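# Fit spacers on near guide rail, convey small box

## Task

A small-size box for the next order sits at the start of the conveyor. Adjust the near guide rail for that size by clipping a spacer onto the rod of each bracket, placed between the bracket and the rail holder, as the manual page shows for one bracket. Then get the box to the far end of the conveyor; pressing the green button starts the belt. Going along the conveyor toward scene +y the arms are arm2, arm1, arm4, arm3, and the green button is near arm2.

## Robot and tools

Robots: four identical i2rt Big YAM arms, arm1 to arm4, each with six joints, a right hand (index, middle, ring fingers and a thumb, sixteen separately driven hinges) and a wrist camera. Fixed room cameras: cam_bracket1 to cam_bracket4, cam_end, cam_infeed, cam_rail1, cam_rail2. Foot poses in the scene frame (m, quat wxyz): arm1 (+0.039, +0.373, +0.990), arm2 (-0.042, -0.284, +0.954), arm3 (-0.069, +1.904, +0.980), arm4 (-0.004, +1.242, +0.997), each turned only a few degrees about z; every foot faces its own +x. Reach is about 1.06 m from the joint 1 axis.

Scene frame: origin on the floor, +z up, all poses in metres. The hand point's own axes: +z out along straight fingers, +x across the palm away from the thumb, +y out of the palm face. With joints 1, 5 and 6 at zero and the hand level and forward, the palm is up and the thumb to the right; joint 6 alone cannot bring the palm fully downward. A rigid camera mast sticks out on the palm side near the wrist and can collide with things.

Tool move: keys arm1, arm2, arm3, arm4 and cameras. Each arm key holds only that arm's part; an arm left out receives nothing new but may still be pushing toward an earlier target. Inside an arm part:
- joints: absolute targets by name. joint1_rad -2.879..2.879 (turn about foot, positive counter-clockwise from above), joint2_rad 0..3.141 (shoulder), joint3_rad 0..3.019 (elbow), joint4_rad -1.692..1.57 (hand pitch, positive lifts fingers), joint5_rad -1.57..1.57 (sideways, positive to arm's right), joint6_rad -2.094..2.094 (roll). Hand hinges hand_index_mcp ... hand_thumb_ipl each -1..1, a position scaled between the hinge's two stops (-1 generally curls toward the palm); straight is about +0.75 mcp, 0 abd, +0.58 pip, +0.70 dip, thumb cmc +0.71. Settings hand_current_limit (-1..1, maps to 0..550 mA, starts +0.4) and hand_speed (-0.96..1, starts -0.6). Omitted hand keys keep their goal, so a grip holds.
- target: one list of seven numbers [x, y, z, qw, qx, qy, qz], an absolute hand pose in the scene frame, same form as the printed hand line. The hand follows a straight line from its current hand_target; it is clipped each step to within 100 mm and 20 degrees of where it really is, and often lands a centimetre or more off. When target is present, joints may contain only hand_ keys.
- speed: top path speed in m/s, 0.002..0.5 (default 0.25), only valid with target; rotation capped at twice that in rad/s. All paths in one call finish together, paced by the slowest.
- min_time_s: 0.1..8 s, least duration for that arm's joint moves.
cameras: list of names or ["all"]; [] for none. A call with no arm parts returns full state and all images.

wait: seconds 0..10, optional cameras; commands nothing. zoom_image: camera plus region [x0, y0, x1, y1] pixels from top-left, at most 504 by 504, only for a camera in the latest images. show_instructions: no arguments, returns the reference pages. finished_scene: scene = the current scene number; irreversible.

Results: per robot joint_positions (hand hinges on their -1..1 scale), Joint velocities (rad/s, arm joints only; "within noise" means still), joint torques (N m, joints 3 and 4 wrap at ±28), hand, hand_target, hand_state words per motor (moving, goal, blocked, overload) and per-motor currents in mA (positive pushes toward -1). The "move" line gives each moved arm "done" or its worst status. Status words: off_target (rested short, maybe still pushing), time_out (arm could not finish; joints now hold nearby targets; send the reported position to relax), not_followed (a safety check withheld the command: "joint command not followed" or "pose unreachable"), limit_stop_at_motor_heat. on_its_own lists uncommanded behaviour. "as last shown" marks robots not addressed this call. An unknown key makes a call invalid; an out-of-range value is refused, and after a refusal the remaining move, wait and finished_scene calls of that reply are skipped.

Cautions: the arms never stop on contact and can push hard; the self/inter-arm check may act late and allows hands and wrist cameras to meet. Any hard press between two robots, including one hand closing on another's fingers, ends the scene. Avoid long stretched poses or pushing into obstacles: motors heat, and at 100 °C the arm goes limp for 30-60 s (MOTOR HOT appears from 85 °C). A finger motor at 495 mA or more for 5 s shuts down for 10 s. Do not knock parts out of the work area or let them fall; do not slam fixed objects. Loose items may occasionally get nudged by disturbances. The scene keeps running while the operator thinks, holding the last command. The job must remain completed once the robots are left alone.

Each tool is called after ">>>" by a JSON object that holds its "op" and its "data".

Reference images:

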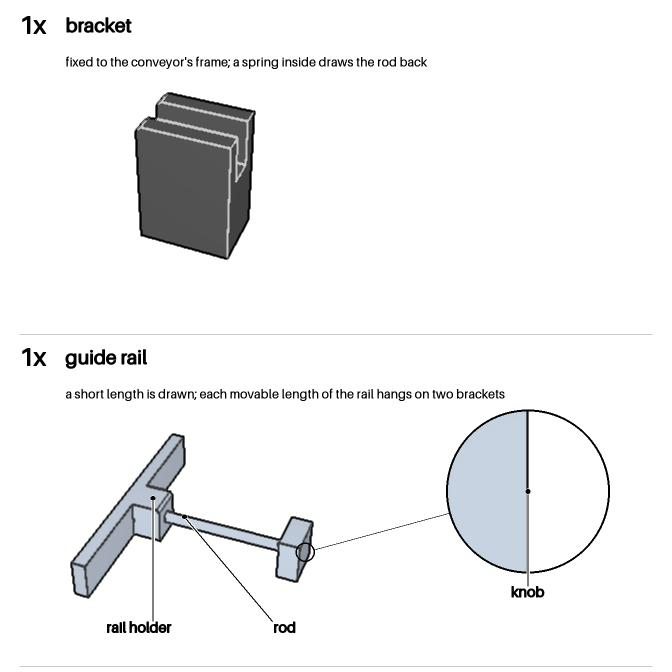

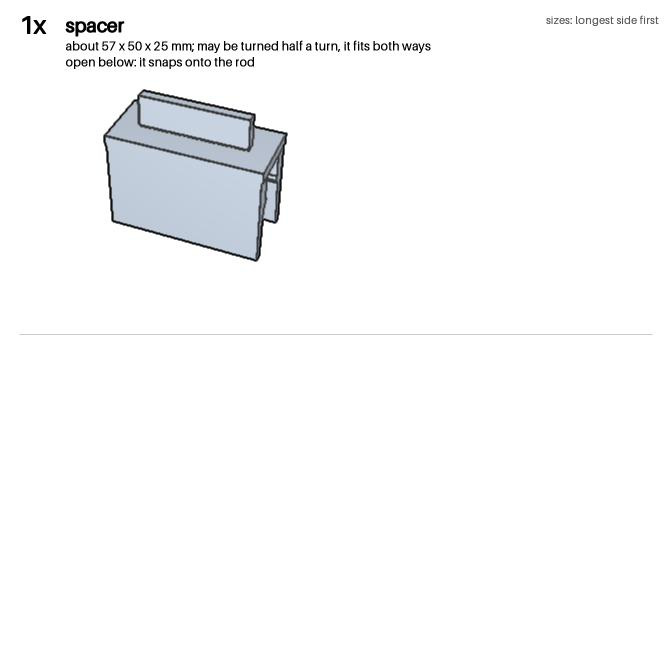

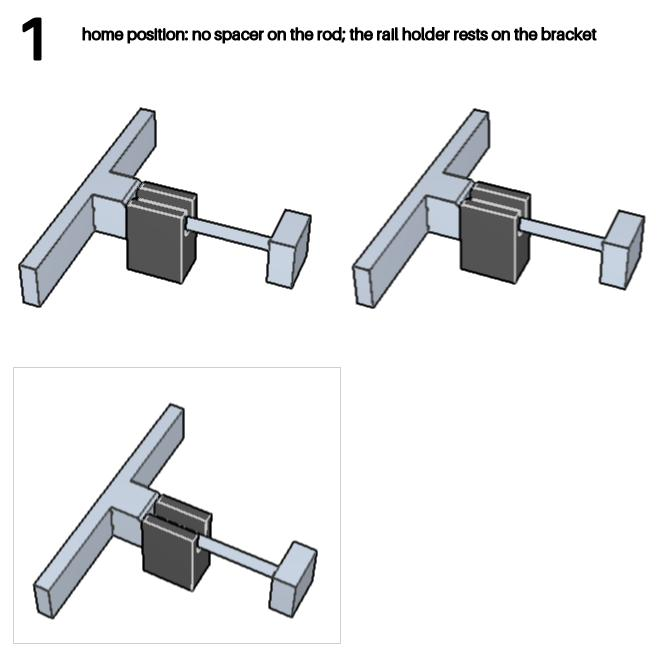

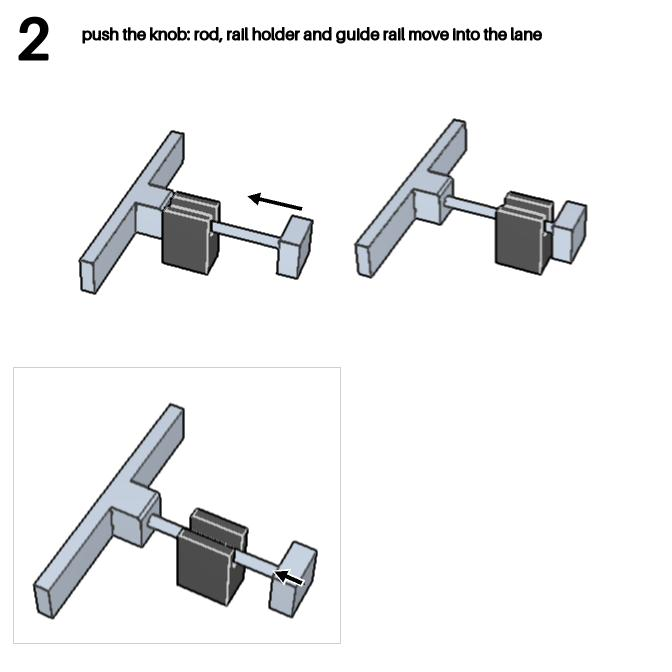

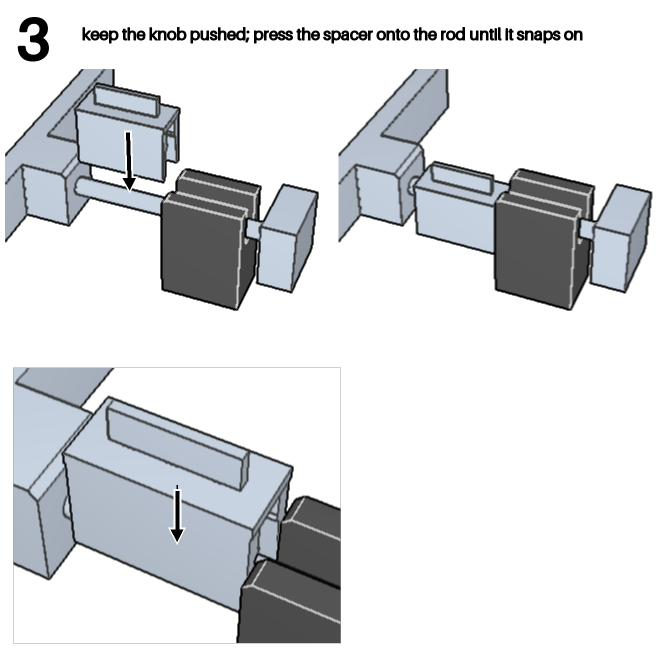

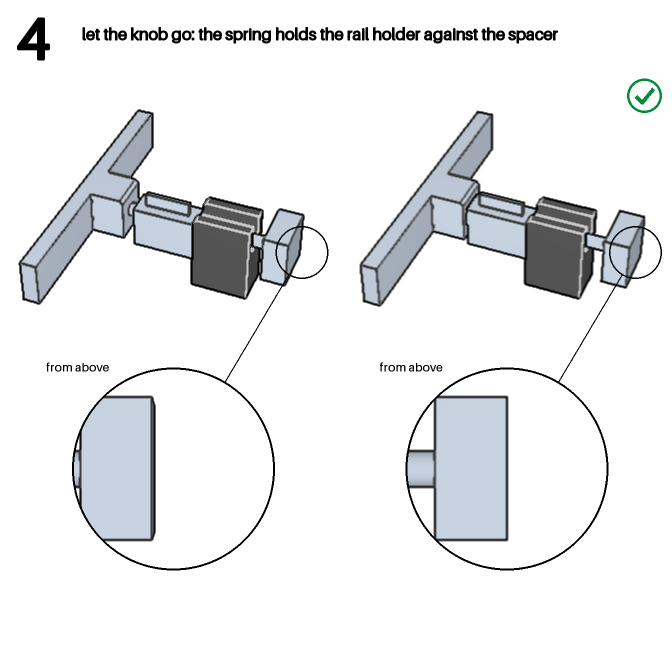

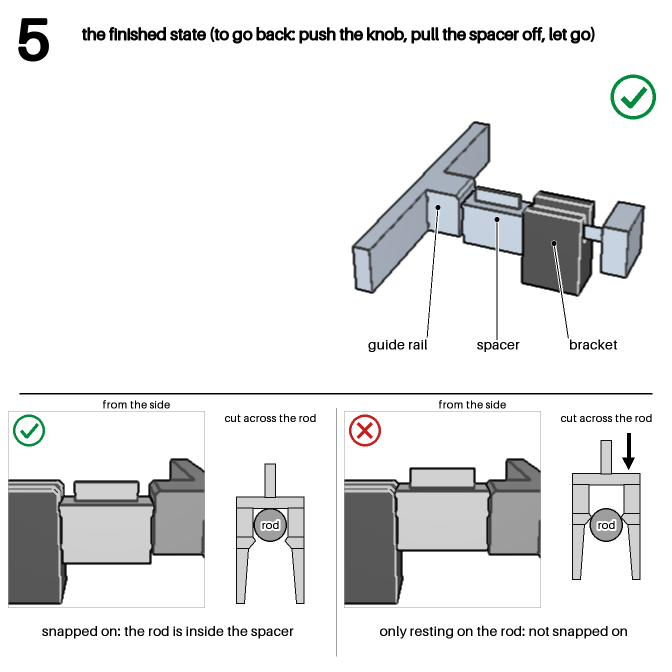

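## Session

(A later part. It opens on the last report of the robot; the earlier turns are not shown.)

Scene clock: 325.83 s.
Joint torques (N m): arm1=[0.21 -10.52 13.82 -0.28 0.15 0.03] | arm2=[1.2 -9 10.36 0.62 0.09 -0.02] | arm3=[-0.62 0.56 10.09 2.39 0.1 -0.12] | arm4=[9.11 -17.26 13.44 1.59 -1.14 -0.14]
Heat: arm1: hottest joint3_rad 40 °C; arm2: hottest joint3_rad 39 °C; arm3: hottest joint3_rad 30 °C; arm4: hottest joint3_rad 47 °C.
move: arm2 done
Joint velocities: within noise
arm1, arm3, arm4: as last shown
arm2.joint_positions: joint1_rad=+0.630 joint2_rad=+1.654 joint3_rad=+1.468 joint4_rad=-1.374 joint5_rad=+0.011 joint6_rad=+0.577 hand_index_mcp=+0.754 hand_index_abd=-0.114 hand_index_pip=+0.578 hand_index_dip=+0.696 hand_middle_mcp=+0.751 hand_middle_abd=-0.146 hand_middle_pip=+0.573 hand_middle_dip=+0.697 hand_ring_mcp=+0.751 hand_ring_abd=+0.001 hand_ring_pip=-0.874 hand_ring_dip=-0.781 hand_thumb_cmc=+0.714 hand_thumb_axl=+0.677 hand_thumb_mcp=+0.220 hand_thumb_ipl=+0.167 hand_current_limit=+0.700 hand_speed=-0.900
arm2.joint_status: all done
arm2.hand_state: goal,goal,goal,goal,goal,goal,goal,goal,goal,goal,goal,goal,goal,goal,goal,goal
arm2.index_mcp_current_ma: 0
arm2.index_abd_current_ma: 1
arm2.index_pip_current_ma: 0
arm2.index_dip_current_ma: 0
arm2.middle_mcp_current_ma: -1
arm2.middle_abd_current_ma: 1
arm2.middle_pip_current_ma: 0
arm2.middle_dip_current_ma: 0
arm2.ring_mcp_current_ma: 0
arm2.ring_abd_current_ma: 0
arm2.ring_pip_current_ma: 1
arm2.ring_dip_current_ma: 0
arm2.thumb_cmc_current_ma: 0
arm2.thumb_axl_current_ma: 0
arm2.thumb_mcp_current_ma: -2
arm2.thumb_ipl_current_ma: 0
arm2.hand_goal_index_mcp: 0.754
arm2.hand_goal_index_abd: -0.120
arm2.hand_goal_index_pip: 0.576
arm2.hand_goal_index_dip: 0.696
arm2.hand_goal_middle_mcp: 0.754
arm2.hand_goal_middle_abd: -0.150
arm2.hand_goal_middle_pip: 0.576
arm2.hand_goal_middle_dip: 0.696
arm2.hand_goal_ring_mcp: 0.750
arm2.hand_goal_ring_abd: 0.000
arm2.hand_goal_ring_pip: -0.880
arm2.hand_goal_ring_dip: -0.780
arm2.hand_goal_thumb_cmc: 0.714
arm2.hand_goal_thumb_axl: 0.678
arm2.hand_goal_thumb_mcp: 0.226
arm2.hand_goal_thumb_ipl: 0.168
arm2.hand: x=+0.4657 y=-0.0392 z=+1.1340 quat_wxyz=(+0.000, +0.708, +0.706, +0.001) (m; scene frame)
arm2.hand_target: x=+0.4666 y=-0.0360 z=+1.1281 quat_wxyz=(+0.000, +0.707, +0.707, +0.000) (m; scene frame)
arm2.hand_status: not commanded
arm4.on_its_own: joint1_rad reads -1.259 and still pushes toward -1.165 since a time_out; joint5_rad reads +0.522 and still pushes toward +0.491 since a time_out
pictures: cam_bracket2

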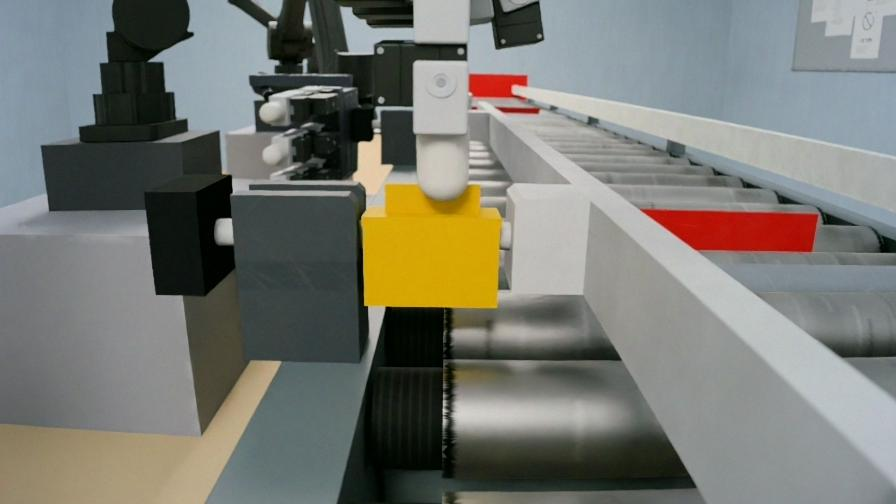

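>>> {"op": "move", "data": {"arm2": {"joints":{"hand_index_abd":0.15}}}}

>>> {"op": "move", "data": {"arm2": {"target":[0.4737,-0.0340,1.26,0,0.7071,0.7071,0],"speed":0.15}, "arm1": {"joints":{"hand_index_abd":-0.18,"hand_middle_abd":0.18}}, "cameras": ["cam_bracket2","cam_bracket1","cam_rail1"]}}

>>> {"op": "zoom_image", "data": {"camera": "cam_bracket2", "region": [300, 120, 600, 340]}}

Scene clock: 327.07 s.
Joint torques (N m): arm1=[-0.09 -10.4 13.82 -0.24 0.15 0] | arm2=[2.49 -9.41 10.48 0.55 0.11 -0.02] | arm3=[-0.67 0.56 10.11 2.39 0.1 -0.13] | arm4=[9.23 -17.26 13.39 1.58 -1.14 -0.17]
Heat: arm1: hottest joint3_rad 40 °C; arm2: hottest joint3_rad 38 °C; arm3: hottest joint3_rad 30 °C; arm4: hottest joint3_rad 47 °C.
move: arm2 done
Joint velocities: within noise
arm1, arm3, arm4: as last shown
arm2.joint_positions: joint1_rad=+0.630 joint2_rad=+1.654 joint3_rad=+1.468 joint4_rad=-1.374 joint5_rad=+0.011 joint6_rad=+0.577 hand_index_mcp=+0.754 hand_index_abd=+0.145 hand_index_pip=+0.578 hand_index_dip=+0.696 hand_middle_mcp=+0.751 hand_middle_abd=-0.146 hand_middle_pip=+0.573 hand_middle_dip=+0.697 hand_ring_mcp=+0.751 hand_ring_abd=+0.001 hand_ring_pip=-0.874 hand_ring_dip=-0.781 hand_thumb_cmc=+0.714 hand_thumb_axl=+0.677 hand_thumb_mcp=+0.220 hand_thumb_ipl=+0.167 hand_current_limit=+0.700 hand_speed=-0.900
arm2.joint_status: all done
arm2.hand_state: goal,goal,goal,goal,goal,goal,goal,goal,goal,goal,goal,goal,goal,goal,goal,goal
arm2.index_mcp_current_ma: 0
arm2.index_abd_current_ma: -1
arm2.index_pip_current_ma: 0
arm2.index_dip_current_ma: 0
arm2.middle_mcp_current_ma: -1
arm2.middle_abd_current_ma: 1
arm2.middle_pip_current_ma: 0
arm2.middle_dip_current_ma: 0
arm2.ring_mcp_current_ma: 0
arm2.ring_abd_current_ma: 0
arm2.ring_pip_current_ma: 1
arm2.ring_dip_current_ma: 0
arm2.thumb_cmc_current_ma: 0
arm2.thumb_axl_current_ma: 0
arm2.thumb_mcp_current_ma: -2
arm2.thumb_ipl_current_ma: 0
arm2.hand_goal_index_mcp: 0.754
arm2.hand_goal_index_abd: 0.150
arm2.hand_goal_index_pip: 0.576
arm2.hand_goal_index_dip: 0.696
arm2.hand_goal_middle_mcp: 0.754
arm2.hand_goal_middle_abd: -0.150
arm2.hand_goal_middle_pip: 0.576
arm2.hand_goal_middle_dip: 0.696
arm2.hand_goal_ring_mcp: 0.750
arm2.hand_goal_ring_abd: 0.000
arm2.hand_goal_ring_pip: -0.880
arm2.hand_goal_ring_dip: -0.780
arm2.hand_goal_thumb_cmc: 0.714
arm2.hand_goal_thumb_axl: 0.678
arm2.hand_goal_thumb_mcp: 0.226
arm2.hand_goal_thumb_ipl: 0.168
arm2.hand: x=+0.4657 y=-0.0392 z=+1.1340 quat_wxyz=(+0.000, +0.708, +0.706, +0.001) (m; scene frame)
arm2.hand_target: x=+0.4666 y=-0.0360 z=+1.1281 quat_wxyz=(+0.000, +0.707, +0.707, +0.000) (m; scene frame)
arm2.hand_status: not commanded
arm4.on_its_own: joint1_rad reads -1.259 and still pushes toward -1.165 since a time_out; joint5_rad reads +0.522 and still pushes toward +0.491 since a time_out
pictures: none

Scene clock: 328.57 s.
Joint torques (N m): arm1=[0.15 -10.46 13.83 -0.23 0.18 0.02] | arm2=[2.49 -8.53 14.24 -0.12 0.1 -0.09] | arm3=[-0.67 0.5 10.1 2.39 0.1 -0.13] | arm4=[9.11 -17.38 13.39 1.63 -1.13 -0.15]
Heat: arm1: hottest joint3_rad 40 °C; arm2: hottest joint3_rad 39 °C; arm3: hottest joint3_rad 30 °C; arm4: hottest joint3_rad 47 °C.
move: arm1 off_target; arm2 off_target
Joint velocities: within noise
arm1.joint_positions: joint1_rad=+0.426 joint2_rad=+1.393 joint3_rad=+1.504 joint4_rad=-1.689 joint5_rad=-0.005 joint6_rad=+0.512 hand_index_mcp=+0.748 hand_index_abd=-0.008 hand_index_pip=+0.574 hand_index_dip=+0.696 hand_middle_mcp=+0.753 hand_middle_abd=+0.013 hand_middle_pip=+0.576 hand_middle_dip=+0.696 hand_ring_mcp=+0.749 hand_ring_abd=+0.001 hand_ring_pip=-0.884 hand_ring_dip=-0.780 hand_thumb_cmc=+0.713 hand_thumb_axl=+0.677 hand_thumb_mcp=+0.223 hand_thumb_ipl=+0.168 hand_current_limit=+0.700 hand_speed=-0.600
arm1.joint_status: hand_index_abd off_target (ended at -0.008, target -0.180); hand_middle_abd off_target (ended at +0.013, target +0.180)
arm1.hand_state: goal,blocked,goal,goal,goal,blocked,goal,goal,goal,goal,goal,goal,goal,goal,goal,goal
arm1.index_mcp_current_ma: -1
arm1.index_abd_current_ma: 328
arm1.index_pip_current_ma: 0
arm1.index_dip_current_ma: 0
arm1.middle_mcp_current_ma: 0
arm1.middle_abd_current_ma: -310
arm1.middle_pip_current_ma: 0
arm1.middle_dip_current_ma: 0
arm1.ring_mcp_current_ma: 0
arm1.ring_abd_current_ma: 0
arm1.ring_pip_current_ma: 1
arm1.ring_dip_current_ma: 0
arm1.thumb_cmc_current_ma: 0
arm1.thumb_axl_current_ma: 0
arm1.thumb_mcp_current_ma: 0
arm1.thumb_ipl_current_ma: 0
arm1.hand_goal_index_mcp: 0.754
arm1.hand_goal_index_abd: -0.180
arm1.hand_goal_index_pip: 0.576
arm1.hand_goal_index_dip: 0.696
arm1.hand_goal_middle_mcp: 0.754
arm1.hand_goal_middle_abd: 0.180
arm1.hand_goal_middle_pip: 0.576
arm1.hand_goal_middle_dip: 0.696
arm1.hand_goal_ring_mcp: 0.750
arm1.hand_goal_ring_abd: 0.000
arm1.hand_goal_ring_pip: -0.890
arm1.hand_goal_ring_dip: -0.780
arm1.hand_goal_thumb_cmc: 0.714
arm1.hand_goal_thumb_axl: 0.678
arm1.hand_goal_thumb_mcp: 0.226
arm1.hand_goal_thumb_ipl: 0.168
arm1.hand: x=+0.4720 y=+0.5491 z=+1.2986 quat_wxyz=(-0.001, +0.707, +0.707, -0.005) (m; scene frame)
arm1.hand_target: x=+0.4792 y=+0.5526 z=+1.3195 quat_wxyz=(+0.006, +0.707, +0.707, +0.014) (m; scene frame)
arm1.hand_status: not commanded
arm2.joint_positions: joint1_rad=+0.630 joint2_rad=+1.654 joint3_rad=+1.782 joint4_rad=-1.699 joint5_rad=+0.011 joint6_rad=+0.577 hand_index_mcp=+0.754 hand_index_abd=+0.145 hand_index_pip=+0.578 hand_index_dip=+0.696 hand_middle_mcp=+0.751 hand_middle_abd=-0.146 hand_middle_pip=+0.573 hand_middle_dip=+0.697 hand_ring_mcp=+0.751 hand_ring_abd=+0.001 hand_ring_pip=-0.874 hand_ring_dip=-0.781 hand_thumb_cmc=+0.714 hand_thumb_axl=+0.677 hand_thumb_mcp=+0.220 hand_thumb_ipl=+0.167 hand_current_limit=+0.700 hand_speed=-0.900
arm2.joint_status: not commanded
arm2.hand_state: goal,goal,goal,goal,goal,goal,goal,goal,goal,goal,goal,goal,goal,goal,goal,goal
arm2.index_mcp_current_ma: 0
arm2.index_abd_current_ma: -1
arm2.index_pip_current_ma: 0
arm2.index_dip_current_ma: 0
arm2.middle_mcp_current_ma: -1
arm2.middle_abd_current_ma: 0
arm2.middle_pip_current_ma: 0
arm2.middle_dip_current_ma: 0
arm2.ring_mcp_current_ma: 0
arm2.ring_abd_current_ma: 0
arm2.ring_pip_current_ma: 1
arm2.ring_dip_current_ma: 0
arm2.thumb_cmc_current_ma: 0
arm2.thumb_axl_current_ma: 0
arm2.thumb_mcp_current_ma: -2
arm2.thumb_ipl_current_ma: 0
arm2.hand_goal_index_mcp: 0.754
arm2.hand_goal_index_abd: 0.150
arm2.hand_goal_index_pip: 0.576
arm2.hand_goal_index_dip: 0.696
arm2.hand_goal_middle_mcp: 0.754
arm2.hand_goal_middle_abd: -0.150
arm2.hand_goal_middle_pip: 0.576
arm2.hand_goal_middle_dip: 0.696
arm2.hand_goal_ring_mcp: 0.750
arm2.hand_goal_ring_abd: 0.000
arm2.hand_goal_ring_pip: -0.880
arm2.hand_goal_ring_dip: -0.780
arm2.hand_goal_thumb_cmc: 0.714
arm2.hand_goal_thumb_axl: 0.678
arm2.hand_goal_thumb_mcp: 0.226
arm2.hand_goal_thumb_ipl: 0.168
arm2.hand: x=+0.4679 y=-0.0393 z=+1.2527 quat_wxyz=(-0.001, +0.708, +0.706, -0.004) (m; scene frame)
arm2.hand_target: x=+0.4733 y=-0.0341 z=+1.2599 quat_wxyz=(+0.001, +0.707, +0.707, +0.001) (m; scene frame)
arm2.hand_status: off_target (0.011 m and 0.5 deg from the pose sent, 0.126 m and 0.2 deg at the start; a joint's target at an end of its range on 16 of 45 steps)
arm3.joint_positions: joint1_rad=+0.019 joint2_rad=+0.621 joint3_rad=+1.445 joint4_rad=-1.172 joint5_rad=+0.010 joint6_rad=+1.142 hand_index_mcp=+0.755 hand_index_abd=+0.001 hand_index_pip=+0.577 hand_index_dip=+0.696 hand_middle_mcp=+0.755 hand_middle_abd=+0.001 hand_middle_pip=+0.577 hand_middle_dip=+0.696 hand_ring_mcp=+0.755 hand_ring_abd=+0.001 hand_ring_pip=+0.577 hand_ring_dip=+0.696 hand_thumb_cmc=+0.715 hand_thumb_axl=+0.677 hand_thumb_mcp=+0.226 hand_thumb_ipl=+0.168 hand_current_limit=+0.400 hand_speed=-0.600
arm3.joint_status: not commanded
arm3.hand_state: goal,goal,goal,goal,goal,goal,goal,goal,goal,goal,goal,goal,goal,goal,goal,goal
arm3.index_mcp_current_ma: 1
arm3.index_abd_current_ma: 1
arm3.index_pip_current_ma: 1
arm3.index_dip_current_ma: 0
arm3.middle_mcp_current_ma: 1
arm3.middle_abd_current_ma: 1
arm3.middle_pip_current_ma: 1
arm3.middle_dip_current_ma: 0
arm3.ring_mcp_current_ma: 1
arm3.ring_abd_current_ma: 1
arm3.ring_pip_current_ma: 1
arm3.ring_dip_current_ma: 0
arm3.thumb_cmc_current_ma: 1
arm3.thumb_axl_current_ma: -1
arm3.thumb_mcp_current_ma: 0
arm3.thumb_ipl_current_ma: 0
arm3.hand_goal_index_mcp: 0.754
arm3.hand_goal_index_abd: 0.000
arm3.hand_goal_index_pip: 0.576
arm3.hand_goal_index_dip: 0.696
arm3.hand_goal_middle_mcp: 0.754
arm3.hand_goal_middle_abd: 0.000
arm3.hand_goal_middle_pip: 0.576
arm3.hand_goal_middle_dip: 0.696
arm3.hand_goal_ring_mcp: 0.754
arm3.hand_goal_ring_abd: 0.000
arm3.hand_goal_ring_pip: 0.576
arm3.hand_goal_ring_dip: 0.696
arm3.hand_goal_thumb_cmc: 0.714
arm3.hand_goal_thumb_axl: 0.678
arm3.hand_goal_thumb_mcp: 0.226
arm3.hand_goal_thumb_ipl: 0.168
arm3.hand: x=+0.1747 y=+1.8084 z=+1.5973 quat_wxyz=(+0.136, +0.802, +0.159, +0.560) (m; scene frame)
arm3.hand_target: x=+0.1704 y=+1.8085 z=+1.6097 quat_wxyz=(+0.138, +0.794, +0.157, +0.571) (m; scene frame)
arm3.hand_status: not commanded
arm4.joint_positions: joint1_rad=-1.259 joint2_rad=+2.492 joint3_rad=+1.577 joint4_rad=+0.861 joint5_rad=+0.522 joint6_rad=+1.567 hand_index_mcp=+0.725 hand_index_abd=-0.039 hand_index_pip=+0.565 hand_index_dip=+0.695 hand_middle_mcp=+0.755 hand_middle_abd=+0.003 hand_middle_pip=+0.577 hand_middle_dip=+0.696 hand_ring_mcp=+0.755 hand_ring_abd=+0.003 hand_ring_pip=+0.577 hand_ring_dip=+0.696 hand_thumb_cmc=+0.715 hand_thumb_axl=+0.677 hand_thumb_mcp=+0.226 hand_thumb_ipl=+0.168 hand_current_limit=+0.400 hand_speed=-0.600
arm4.joint_status: not commanded
arm4.hand_state: blocked,blocked,goal,goal,goal,goal,goal,goal,goal,goal,goal,goal,goal,goal,goal,goal
arm4.index_mcp_current_ma: -95
arm4.index_abd_current_ma: -108
arm4.index_pip_current_ma: -28
arm4.index_dip_current_ma: -2
arm4.middle_mcp_current_ma: 2
arm4.middle_abd_current_ma: 5
arm4.middle_pip_current_ma: 1
arm4.middle_dip_current_ma: 0
arm4.ring_mcp_current_ma: 2
arm4.ring_abd_current_ma: 6
arm4.ring_pip_current_ma: 1
arm4.ring_dip_current_ma: 0
arm4.thumb_cmc_current_ma: 1
arm4.thumb_axl_current_ma: -1
arm4.thumb_mcp_current_ma: 0
arm4.thumb_ipl_current_ma: -1
arm4.hand_goal_index_mcp: 0.754
arm4.hand_goal_index_abd: 0.000
arm4.hand_goal_index_pip: 0.576
arm4.hand_goal_index_dip: 0.696
arm4.hand_goal_middle_mcp: 0.754
arm4.hand_goal_middle_abd: 0.000
arm4.hand_goal_middle_pip: 0.576
arm4.hand_goal_middle_dip: 0.696
arm4.hand_goal_ring_mcp: 0.754
arm4.hand_goal_ring_abd: 0.000
arm4.hand_goal_ring_pip: 0.576
arm4.hand_goal_ring_dip: 0.696
arm4.hand_goal_thumb_cmc: 0.714
arm4.hand_goal_thumb_axl: 0.678
arm4.hand_goal_thumb_mcp: 0.226
arm4.hand_goal_thumb_ipl: 0.168
arm4.on_its_own: joint1_rad reads -1.259 and still pushes toward -1.165 since a time_out; joint5_rad reads +0.522 and still pushes toward +0.491 since a time_out
arm4.hand: x=+0.1476 y=+0.4622 z=+0.9693 quat_wxyz=(+0.522, +0.483, -0.539, +0.451) (m; scene frame)
arm4.hand_target: x=+0.2366 y=+0.4557 z=+0.9906 quat_wxyz=(+0.499, +0.502, -0.502, +0.497) (m; scene frame)
arm4.hand_status: not commanded
pictures: cam_bracket1, cam_bracket2, cam_rail1

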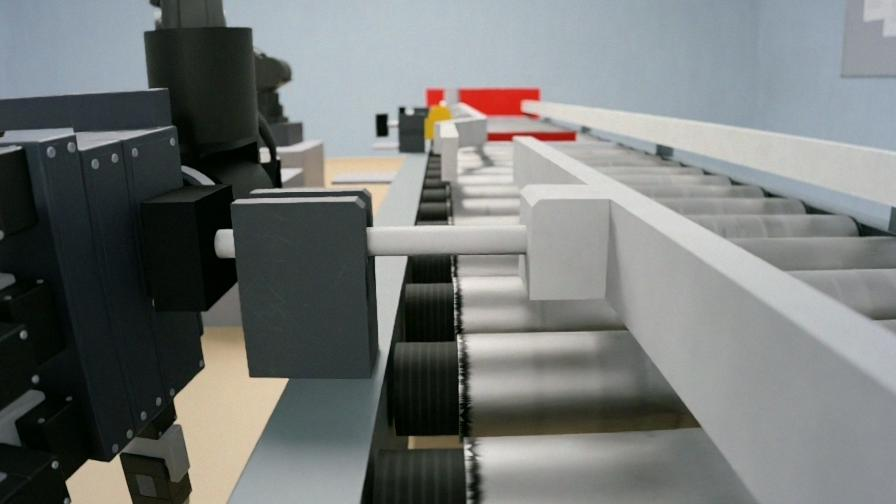

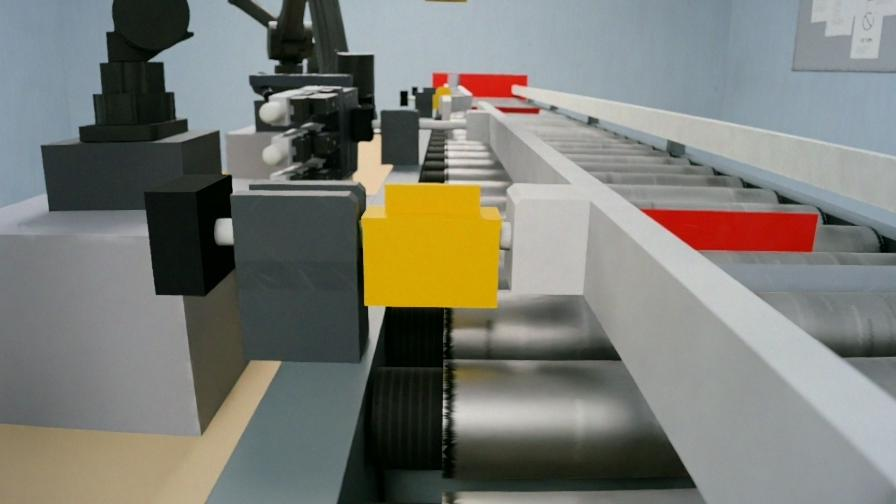

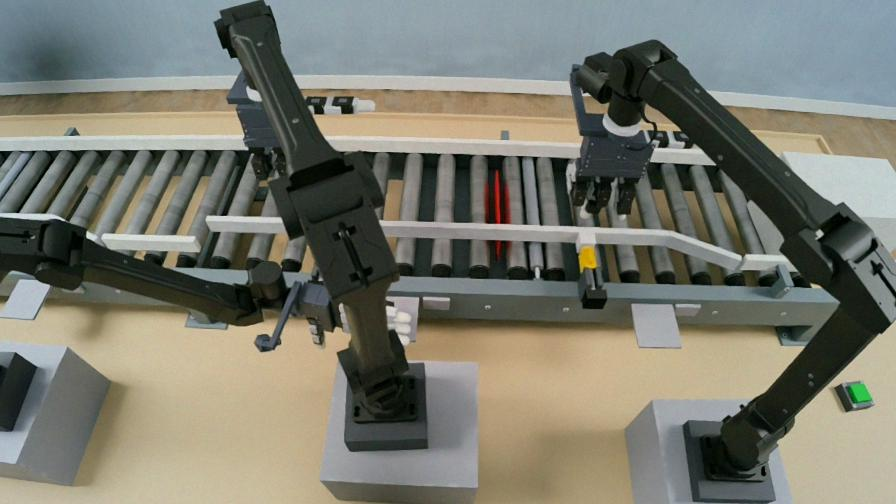

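Scaled by 1.680 from the camera's 896x504 image, which has a finer 1280x720 frame.

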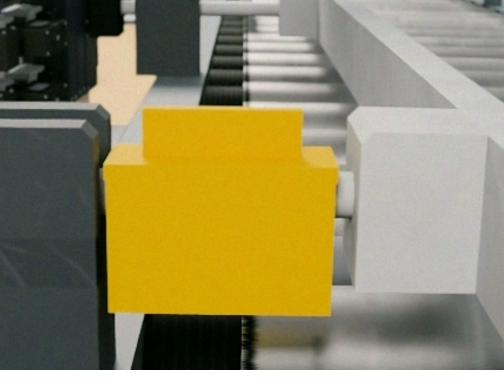

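>>> {"op": "move", "data": {"arm1": {"target":[0.474,0.552,1.19,0,0.7071,0.7071,0],"speed":0.1}, "arm2": {"target":[0.40,-0.12,1.33,0,0.7071,0.7071,0],"speed":0.2}, "cameras": ["cam_bracket1"]}}

>>> {"op": "zoom_image", "data": {"camera": "cam_bracket1", "region": [300, 60, 600, 280]}}

Scene clock: 330.70 s.
Joint torques (N m): arm1=[0.32 -9.7 8.39 0.55 -0.04 0.07] | arm2=[0.91 -5.95 10.14 0.35 0.18 -0.21] | arm3=[-0.62 0.56 10.1 2.4 0.1 -0.12] | arm4=[9.23 -17.38 13.39 1.59 -1.14 -0.16]
Heat: arm1: hottest joint3_rad 39 °C; arm2: hottest joint3_rad 39 °C; arm3: hottest joint3_rad 30 °C; arm4: hottest joint3_rad 47 °C.
move: arm1 done; arm2 off_target
Joint velocities: within noise
arm1.joint_positions: joint1_rad=+0.426 joint2_rad=+1.396 joint3_rad=+1.239 joint4_rad=-1.403 joint5_rad=-0.005 joint6_rad=+0.512 hand_index_mcp=+0.748 hand_index_abd=-0.008 hand_index_pip=+0.574 hand_index_dip=+0.696 hand_middle_mcp=+0.753 hand_middle_abd=+0.013 hand_middle_pip=+0.576 hand_middle_dip=+0.696 hand_ring_mcp=+0.749 hand_ring_abd=+0.001 hand_ring_pip=-0.884 hand_ring_dip=-0.780 hand_thumb_cmc=+0.713 hand_thumb_axl=+0.677 hand_thumb_mcp=+0.223 hand_thumb_ipl=+0.168 hand_current_limit=+0.700 hand_speed=-0.600
arm1.joint_status: not commanded
arm1.hand_state: goal,blocked,goal,goal,goal,blocked,goal,goal,goal,goal,goal,goal,goal,goal,goal,goal
arm1.index_mcp_current_ma: -1
arm1.index_abd_current_ma: 328
arm1.index_pip_current_ma: 0
arm1.index_dip_current_ma: 0
arm1.middle_mcp_current_ma: 0
arm1.middle_abd_current_ma: -310
arm1.middle_pip_current_ma: 0
arm1.middle_dip_current_ma: 0
arm1.ring_mcp_current_ma: 0
arm1.ring_abd_current_ma: 0
arm1.ring_pip_current_ma: 1
arm1.ring_dip_current_ma: 0
arm1.thumb_cmc_current_ma: 0
arm1.thumb_axl_current_ma: 0
arm1.thumb_mcp_current_ma: 0
arm1.thumb_ipl_current_ma: 0
arm1.hand_goal_index_mcp: 0.754
arm1.hand_goal_index_abd: -0.180
arm1.hand_goal_index_pip: 0.576
arm1.hand_goal_index_dip: 0.696
arm1.hand_goal_middle_mcp: 0.754
arm1.hand_goal_middle_abd: 0.180
arm1.hand_goal_middle_pip: 0.576
arm1.hand_goal_middle_dip: 0.696
arm1.hand_goal_ring_mcp: 0.750
arm1.hand_goal_ring_abd: 0.000
arm1.hand_goal_ring_pip: -0.890
arm1.hand_goal_ring_dip: -0.780
arm1.hand_goal_thumb_cmc: 0.714
arm1.hand_goal_thumb_axl: 0.678
arm1.hand_goal_thumb_mcp: 0.226
arm1.hand_goal_thumb_ipl: 0.168
arm1.hand: x=+0.4748 y=+0.5499 z=+1.1976 quat_wxyz=(+0.002, +0.707, +0.708, +0.004) (m; scene frame)
arm1.hand_target: x=+0.4738 y=+0.5519 z=+1.1900 quat_wxyz=(+0.000, +0.707, +0.707, +0.000) (m; scene frame)
arm1.hand_status: done (0.008 m and 0.5 deg from the pose sent, 0.109 m and 0.6 deg at the start)
arm2.joint_positions: joint1_rad=+0.567 joint2_rad=+1.331 joint3_rad=+1.608 joint4_rad=-1.700 joint5_rad=+0.024 joint6_rad=+0.514 hand_index_mcp=+0.754 hand_index_abd=+0.146 hand_index_pip=+0.578 hand_index_dip=+0.696 hand_middle_mcp=+0.751 hand_middle_abd=-0.146 hand_middle_pip=+0.573 hand_middle_dip=+0.697 hand_ring_mcp=+0.751 hand_ring_abd=+0.001 hand_ring_pip=-0.874 hand_ring_dip=-0.781 hand_thumb_cmc=+0.714 hand_thumb_axl=+0.677 hand_thumb_mcp=+0.220 hand_thumb_ipl=+0.167 hand_current_limit=+0.700 hand_speed=-0.900
arm2.joint_status: not commanded
arm2.hand_state: goal,goal,goal,goal,goal,goal,goal,goal,goal,goal,goal,goal,goal,goal,goal,goal
arm2.index_mcp_current_ma: 0
arm2.index_abd_current_ma: -1
arm2.index_pip_current_ma: 0
arm2.index_dip_current_ma: 0
arm2.middle_mcp_current_ma: 0
arm2.middle_abd_current_ma: 0
arm2.middle_pip_current_ma: 0
arm2.middle_dip_current_ma: 0
arm2.ring_mcp_current_ma: 0
arm2.ring_abd_current_ma: 0
arm2.ring_pip_current_ma: 1
arm2.ring_dip_current_ma: 0
arm2.thumb_cmc_current_ma: 0
arm2.thumb_axl_current_ma: 0
arm2.thumb_mcp_current_ma: -2
arm2.thumb_ipl_current_ma: 0
arm2.hand_goal_index_mcp: 0.754
arm2.hand_goal_index_abd: 0.150
arm2.hand_goal_index_pip: 0.576
arm2.hand_goal_index_dip: 0.696
arm2.hand_goal_middle_mcp: 0.754
arm2.hand_goal_middle_abd: -0.150
arm2.hand_goal_middle_pip: 0.576
arm2.hand_goal_middle_dip: 0.696
arm2.hand_goal_ring_mcp: 0.750
arm2.hand_goal_ring_abd: 0.000
arm2.hand_goal_ring_pip: -0.880
arm2.hand_goal_ring_dip: -0.780
arm2.hand_goal_thumb_cmc: 0.714
arm2.hand_goal_thumb_axl: 0.678
arm2.hand_goal_thumb_mcp: 0.226
arm2.hand_goal_thumb_ipl: 0.168
arm2.hand: x=+0.3998 y=-0.1172 z=+1.3341 quat_wxyz=(+0.025, +0.708, +0.703, +0.065) (m; scene frame)
arm2.hand_target: x=+0.4000 y=-0.1201 z=+1.3293 quat_wxyz=(+0.024, +0.706, +0.706, +0.056) (m; scene frame)
arm2.hand_status: off_target (0.005 m and 8.0 deg from the pose sent, 0.131 m and 0.5 deg at the start; a joint's target at an end of its range on 60 of 60 steps)
arm3, arm4: as last shown
arm4.on_its_own: joint1_rad reads -1.259 and still pushes toward -1.165 since a time_out; joint5_rad reads +0.522 and still pushes toward +0.491 since a time_out
pictures: cam_bracket1

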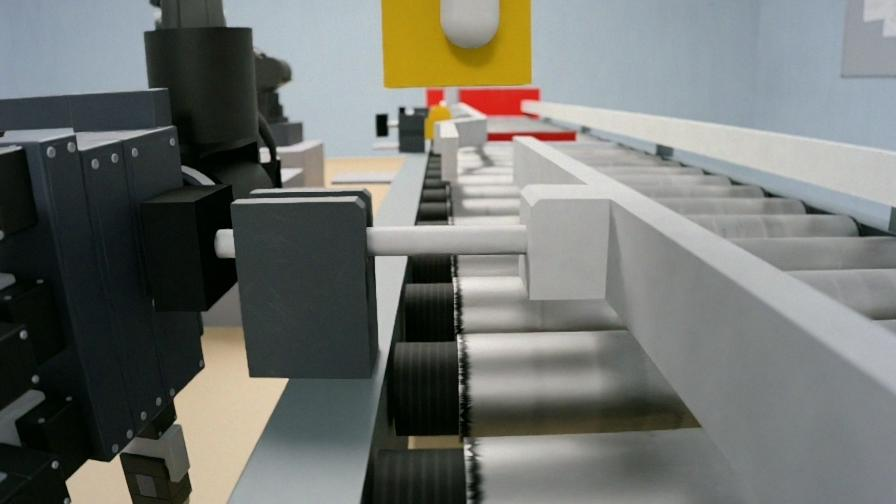

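Scaled by 1.680 from the camera's 896x504 image, which has a finer 1280x720 frame.

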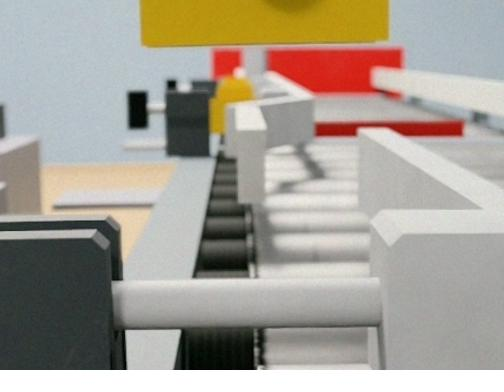

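>>> {"op": "move", "data": {"arm1": {"target":[0.4695,0.5495,1.155,0,0.7071,0.7071,0],"speed":0.08}, "cameras": ["cam_bracket1"]}}

>>> {"op": "zoom_image", "data": {"camera": "cam_bracket1", "region": [300, 60, 600, 280]}}

Scene clock: 331.90 s.
Joint torques (N m): arm1=[0.03 -10.75 9.03 0.16 0.06 0] | arm2=[1.03 -5.77 10.59 0.24 0.2 -0.17] | arm3=[-0.56 0.56 10.11 2.39 0.1 -0.13] | arm4=[9.17 -17.2 13.42 1.65 -1.13 -0.16]
Heat: arm1: hottest joint3_rad 39 °C; arm2: hottest joint3_rad 38 °C; arm3: hottest joint3_rad 30 °C; arm4: hottest joint3_rad 47 °C.
move: arm1 not_followed
Joint velocities: within noise
arm1.joint_positions: joint1_rad=+0.426 joint2_rad=+1.397 joint3_rad=+1.195 joint4_rad=-1.358 joint5_rad=-0.005 joint6_rad=+0.512 hand_index_mcp=+0.748 hand_index_abd=-0.008 hand_index_pip=+0.574 hand_index_dip=+0.696 hand_middle_mcp=+0.754 hand_middle_abd=+0.013 hand_middle_pip=+0.576 hand_middle_dip=+0.696 hand_ring_mcp=+0.749 hand_ring_abd=+0.001 hand_ring_pip=-0.884 hand_ring_dip=-0.780 hand_thumb_cmc=+0.713 hand_thumb_axl=+0.677 hand_thumb_mcp=+0.223 hand_thumb_ipl=+0.168 hand_current_limit=+0.700 hand_speed=-0.600
arm1.joint_status: not commanded
arm1.hand_state: goal,blocked,goal,goal,goal,blocked,goal,goal,goal,goal,goal,goal,goal,goal,goal,goal
arm1.index_mcp_current_ma: -1
arm1.index_abd_current_ma: 328
arm1.index_pip_current_ma: 0
arm1.index_dip_current_ma: 0
arm1.middle_mcp_current_ma: 0
arm1.middle_abd_current_ma: -310
arm1.middle_pip_current_ma: 0
arm1.middle_dip_current_ma: 0
arm1.ring_mcp_current_ma: 0
arm1.ring_abd_current_ma: 0
arm1.ring_pip_current_ma: 1
arm1.ring_dip_current_ma: 0
arm1.thumb_cmc_current_ma: 0
arm1.thumb_axl_current_ma: 0
arm1.thumb_mcp_current_ma: 0
arm1.thumb_ipl_current_ma: 0
arm1.hand_goal_index_mcp: 0.754
arm1.hand_goal_index_abd: -0.180
arm1.hand_goal_index_pip: 0.576
arm1.hand_goal_index_dip: 0.696
arm1.hand_goal_middle_mcp: 0.754
arm1.hand_goal_middle_abd: 0.180
arm1.hand_goal_middle_pip: 0.576
arm1.hand_goal_middle_dip: 0.696
arm1.hand_goal_ring_mcp: 0.750
arm1.hand_goal_ring_abd: 0.000
arm1.hand_goal_ring_pip: -0.890
arm1.hand_goal_ring_dip: -0.780
arm1.hand_goal_thumb_cmc: 0.714
arm1.hand_goal_thumb_axl: 0.678
arm1.hand_goal_thumb_mcp: 0.226
arm1.hand_goal_thumb_ipl: 0.168
arm1.hand: x=+0.4725 y=+0.5485 z=+1.1810 quat_wxyz=(+0.002, +0.707, +0.708, +0.004) (m; scene frame)
arm1.hand_target: x=+0.4725 y=+0.5485 z=+1.1810 quat_wxyz=(+0.002, +0.707, +0.708, +0.004) (m; scene frame)
arm1.hand_status: not_followed (0.026 m and 0.5 deg from the pose sent, 0.043 m and 0.5 deg at the start)
arm2, arm3: as last shown
arm4.joint_positions: joint1_rad=-1.259 joint2_rad=+2.492 joint3_rad=+1.577 joint4_rad=+0.861 joint5_rad=+0.522 joint6_rad=+1.567 hand_index_mcp=+0.725 hand_index_abd=-0.039 hand_index_pip=+0.565 hand_index_dip=+0.695 hand_middle_mcp=+0.755 hand_middle_abd=+0.003 hand_middle_pip=+0.577 hand_middle_dip=+0.696 hand_ring_mcp=+0.755 hand_ring_abd=+0.003 hand_ring_pip=+0.577 hand_ring_dip=+0.696 hand_thumb_cmc=+0.715 hand_thumb_axl=+0.677 hand_thumb_mcp=+0.226 hand_thumb_ipl=+0.168 hand_current_limit=+0.400 hand_speed=-0.600
arm4.joint_status: not commanded
arm4.hand_state: blocked,blocked,goal,goal,goal,goal,goal,goal,goal,goal,goal,goal,goal,goal,goal,goal
arm4.index_mcp_current_ma: -95
arm4.index_abd_current_ma: -108
arm4.index_pip_current_ma: -28
arm4.index_dip_current_ma: -2
arm4.middle_mcp_current_ma: 2
arm4.middle_abd_current_ma: 5
arm4.middle_pip_current_ma: 1
arm4.middle_dip_current_ma: 0
arm4.ring_mcp_current_ma: 2
arm4.ring_abd_current_ma: 6
arm4.ring_pip_current_ma: 1
arm4.ring_dip_current_ma: 0
arm4.thumb_cmc_current_ma: 1
arm4.thumb_axl_current_ma: -1
arm4.thumb_mcp_current_ma: 0
arm4.thumb_ipl_current_ma: -1
arm4.hand_goal_index_mcp: 0.754
arm4.hand_goal_index_abd: 0.000
arm4.hand_goal_index_pip: 0.576
arm4.hand_goal_index_dip: 0.696
arm4.hand_goal_middle_mcp: 0.754
arm4.hand_goal_middle_abd: 0.000
arm4.hand_goal_middle_pip: 0.576
arm4.hand_goal_middle_dip: 0.696
arm4.hand_goal_ring_mcp: 0.754
arm4.hand_goal_ring_abd: 0.000
arm4.hand_goal_ring_pip: 0.576
arm4.hand_goal_ring_dip: 0.696
arm4.hand_goal_thumb_cmc: 0.714
arm4.hand_goal_thumb_axl: 0.678
arm4.hand_goal_thumb_mcp: 0.226
arm4.hand_goal_thumb_ipl: 0.168
arm4.on_its_own: joint1_rad reads -1.259 and still pushes toward -1.165 since a time_out; joint5_rad reads +0.522 and still pushes toward +0.491 since a time_out
arm4.hand: x=+0.1476 y=+0.4622 z=+0.9693 quat_wxyz=(+0.522, +0.483, -0.539, +0.451) (m; scene frame)
arm4.hand_target: x=+0.2366 y=+0.4557 z=+0.9906 quat_wxyz=(+0.499, +0.502, -0.502, +0.497) (m; scene frame)
arm4.hand_status: not commanded
pictures: cam_bracket1
pose unreachable (arm1 arm): on one or more control steps of this call this arm could not follow its commanded pose, so it was not sent that pose on those steps. On the call's last step it was still not sent that pose. It may still have moved: this result reports where it is.
cause: moving toward the commanded pose would bring a part of the arm too close to another arm (this arm's hand and a part of the arm4 arm, along the way the arms are being sent, or toward where that arm still pushes).

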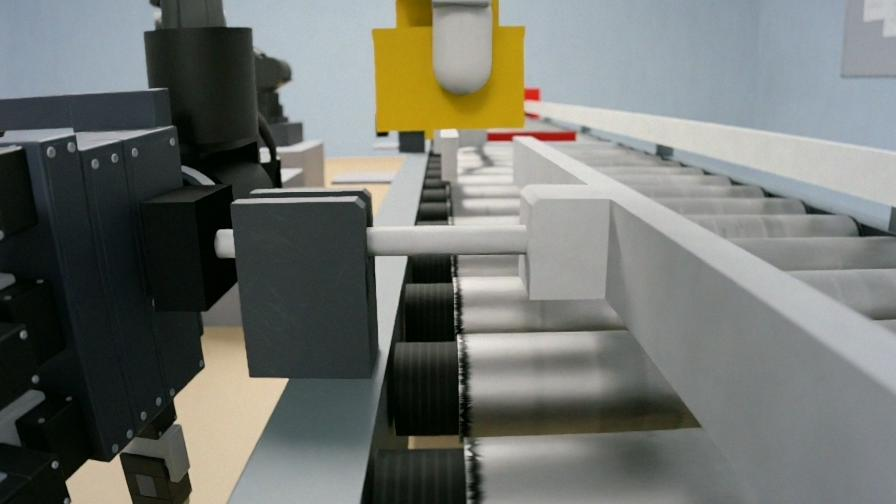

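Scaled by 1.680 from the camera's 896x504 image, which has a finer 1280x720 frame.

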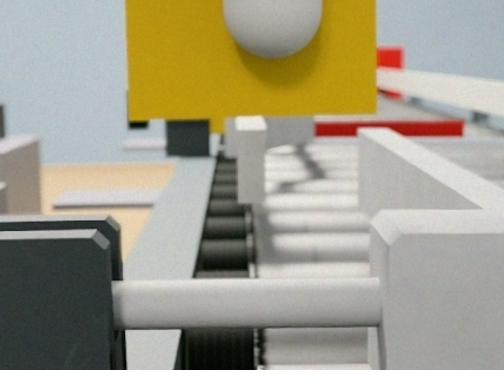

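>>> {"op": "move", "data": {"arm4": {"joints":{"joint1_rad":-1.205},"min_time_s":1.0}, "cameras": ["cam_bracket1"]}}

>>> {"op": "zoom_image", "data": {"camera": "cam_bracket1", "region": [300, 60, 600, 280]}}

Scene clock: 335.40 s.
Joint torques (N m): arm1=[-0.21 -10.7 9.05 0.17 0.04 -0.01] | arm2=[1.49 -5.07 10.21 0.02 0.23 -0.23] | arm3=[-0.67 0.5 10.1 2.4 0.1 -0.12] | arm4=[6.24 -17.32 13.44 1.58 -1.02 -0.15]
Heat: arm1: hottest joint3_rad 39 °C; arm2: hottest joint3_rad 38 °C; arm3: hottest joint3_rad 30 °C; arm4: hottest joint3_rad 47 °C.
move: arm4 time_out
Joint velocities: within noise
arm1, arm2, arm3: as last shown
arm4.joint_positions: joint1_rad=-1.261 joint2_rad=+2.492 joint3_rad=+1.577 joint4_rad=+0.861 joint5_rad=+0.520 joint6_rad=+1.567 hand_index_mcp=+0.725 hand_index_abd=-0.040 hand_index_pip=+0.565 hand_index_dip=+0.695 hand_middle_mcp=+0.755 hand_middle_abd=+0.003 hand_middle_pip=+0.577 hand_middle_dip=+0.696 hand_ring_mcp=+0.755 hand_ring_abd=+0.003 hand_ring_pip=+0.577 hand_ring_dip=+0.696 hand_thumb_cmc=+0.715 hand_thumb_axl=+0.677 hand_thumb_mcp=+0.226 hand_thumb_ipl=+0.168 hand_current_limit=+0.400 hand_speed=-0.600
arm4.joint_status: joint1_rad time_out (moved -0.002 of +0.054)
arm4.hand_state: blocked,blocked,goal,goal,goal,goal,goal,goal,goal,goal,goal,goal,goal,goal,goal,goal
arm4.index_mcp_current_ma: -95
arm4.index_abd_current_ma: -110
arm4.index_pip_current_ma: -29
arm4.index_dip_current_ma: -2
arm4.middle_mcp_current_ma: 2
arm4.middle_abd_current_ma: 5
arm4.middle_pip_current_ma: 1
arm4.middle_dip_current_ma: 0
arm4.ring_mcp_current_ma: 2
arm4.ring_abd_current_ma: 6
arm4.ring_pip_current_ma: 1
arm4.ring_dip_current_ma: 0
arm4.thumb_cmc_current_ma: 1
arm4.thumb_axl_current_ma: -1
arm4.thumb_mcp_current_ma: 0
arm4.thumb_ipl_current_ma: -1
arm4.hand_goal_index_mcp: 0.754
arm4.hand_goal_index_abd: 0.000
arm4.hand_goal_index_pip: 0.576
arm4.hand_goal_index_dip: 0.696
arm4.hand_goal_middle_mcp: 0.754
arm4.hand_goal_middle_abd: 0.000
arm4.hand_goal_middle_pip: 0.576
arm4.hand_goal_middle_dip: 0.696
arm4.hand_goal_ring_mcp: 0.754
arm4.hand_goal_ring_abd: 0.000
arm4.hand_goal_ring_pip: 0.576
arm4.hand_goal_ring_dip: 0.696
arm4.hand_goal_thumb_cmc: 0.714
arm4.hand_goal_thumb_axl: 0.678
arm4.hand_goal_thumb_mcp: 0.226
arm4.hand_goal_thumb_ipl: 0.168
arm4.on_its_own: joint1_rad reads -1.261 and still pushes toward -1.205 since a time_out
arm4.hand: x=+0.1465 y=+0.4616 z=+0.9693 quat_wxyz=(+0.522, +0.483, -0.539, +0.451) (m; scene frame)
arm4.hand_target: x=+0.2051 y=+0.4468 z=+0.9902 quat_wxyz=(+0.509, +0.492, -0.512, +0.487) (m; scene frame)
arm4.hand_status: not commanded
pictures: cam_bracket1

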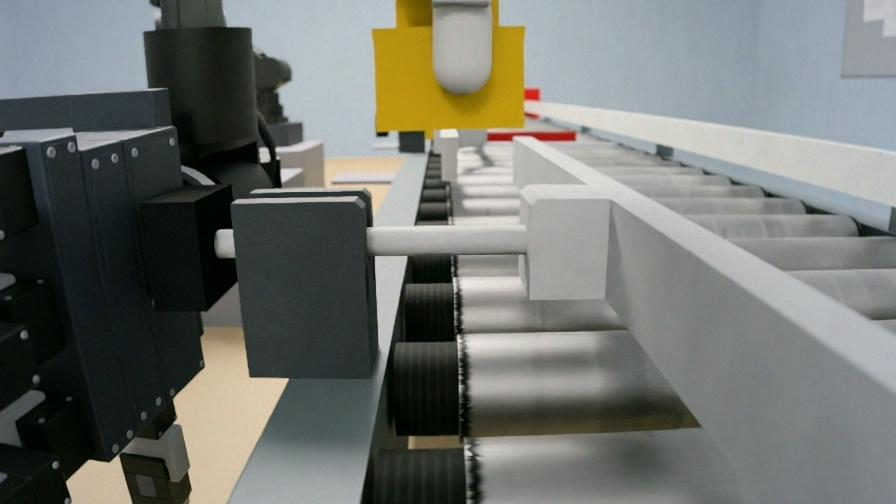

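Scaled by 1.680 from the camera's 896x504 image, which has a finer 1280x720 frame.

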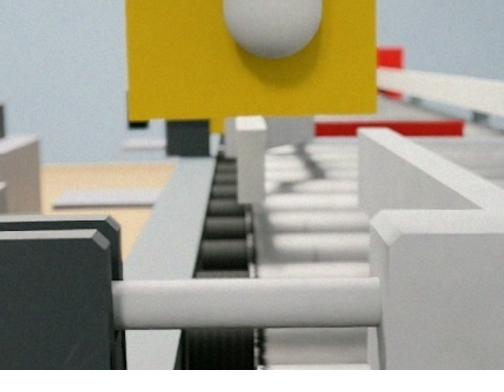

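>>> {"op": "move", "data": {"arm1": {"target":[0.4725,0.5495,1.155,0,0.7071,0.7071,0],"speed":0.08}, "cameras": ["cam_bracket1"]}}

>>> {"op": "zoom_image", "data": {"camera": "cam_bracket1", "region": [300, 60, 600, 280]}}

Scene clock: 336.47 s.
Joint torques (N m): arm1=[0.26 -9.93 8.06 0.51 -0.04 0.04] | arm2=[1.14 -5.83 10.35 0.06 0.16 -0.16] | arm3=[-0.62 0.56 10.1 2.39 0.1 -0.13] | arm4=[6.24 -17.38 13.41 1.59 -1.03 -0.16]
Heat: arm1: hottest joint3_rad 39 °C; arm2: hottest joint3_rad 38 °C; arm3: hottest joint3_rad 30 °C; arm4: hottest joint3_rad 47 °C.
move: arm1 done
Joint velocities: within noise
arm1.joint_positions: joint1_rad=+0.426 joint2_rad=+1.410 joint3_rad=+1.160 joint4_rad=-1.309 joint5_rad=-0.005 joint6_rad=+0.512 hand_index_mcp=+0.748 hand_index_abd=-0.008 hand_index_pip=+0.574 hand_index_dip=+0.696 hand_middle_mcp=+0.754 hand_middle_abd=+0.013 hand_middle_pip=+0.576 hand_middle_dip=+0.696 hand_ring_mcp=+0.749 hand_ring_abd=+0.001 hand_ring_pip=-0.884 hand_ring_dip=-0.780 hand_thumb_cmc=+0.713 hand_thumb_axl=+0.677 hand_thumb_mcp=+0.223 hand_thumb_ipl=+0.168 hand_current_limit=+0.700 hand_speed=-0.600
arm1.joint_status: not commanded
arm1.hand_state: goal,blocked,goal,goal,goal,blocked,goal,goal,goal,goal,goal,goal,goal,goal,goal,goal
arm1.index_mcp_current_ma: -1
arm1.index_abd_current_ma: 328
arm1.index_pip_current_ma: 0
arm1.index_dip_current_ma: 0
arm1.middle_mcp_current_ma: 0
arm1.middle_abd_current_ma: -310
arm1.middle_pip_current_ma: 0
arm1.middle_dip_current_ma: 0
arm1.ring_mcp_current_ma: 0
arm1.ring_abd_current_ma: 0
arm1.ring_pip_current_ma: 1
arm1.ring_dip_current_ma: 0
arm1.thumb_cmc_current_ma: 0
arm1.thumb_axl_current_ma: 0
arm1.thumb_mcp_current_ma: 0
arm1.thumb_ipl_current_ma: 0
arm1.hand_goal_index_mcp: 0.754
arm1.hand_goal_index_abd: -0.180
arm1.hand_goal_index_pip: 0.576
arm1.hand_goal_index_dip: 0.696
arm1.hand_goal_middle_mcp: 0.754
arm1.hand_goal_middle_abd: 0.180
arm1.hand_goal_middle_pip: 0.576
arm1.hand_goal_middle_dip: 0.696
arm1.hand_goal_ring_mcp: 0.750
arm1.hand_goal_ring_abd: 0.000
arm1.hand_goal_ring_pip: -0.890
arm1.hand_goal_ring_dip: -0.780
arm1.hand_goal_thumb_cmc: 0.714
arm1.hand_goal_thumb_axl: 0.678
arm1.hand_goal_thumb_mcp: 0.226
arm1.hand_goal_thumb_ipl: 0.168
arm1.hand: x=+0.4736 y=+0.5490 z=+1.1629 quat_wxyz=(+0.002, +0.707, +0.708, +0.004) (m; scene frame)
arm1.hand_target: x=+0.4724 y=+0.5495 z=+1.1551 quat_wxyz=(+0.000, +0.707, +0.707, +0.000) (m; scene frame)
arm1.hand_status: done (0.008 m and 0.5 deg from the pose sent, 0.026 m and 0.5 deg at the start)
arm2, arm3, arm4: as last shown
arm4.on_its_own: joint1_rad reads -1.261 and still pushes toward -1.205 since a time_out
pictures: cam_bracket1

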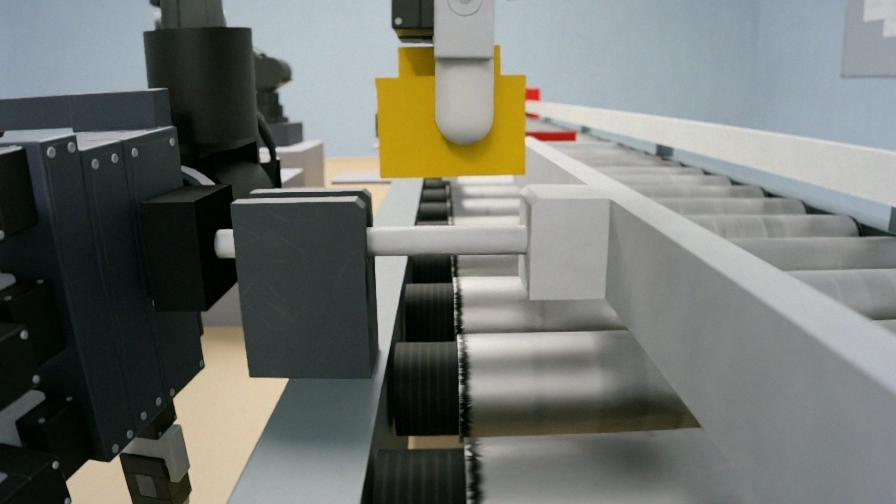

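Scaled by 1.680 from the camera's 896x504 image, which has a finer 1280x720 frame.

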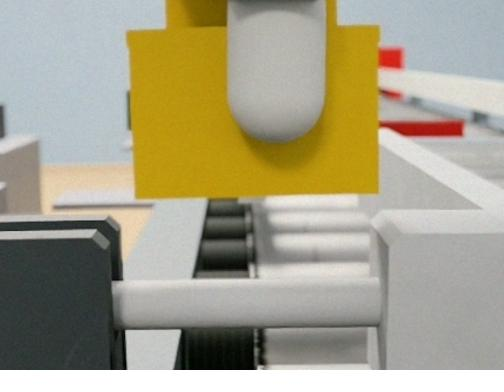

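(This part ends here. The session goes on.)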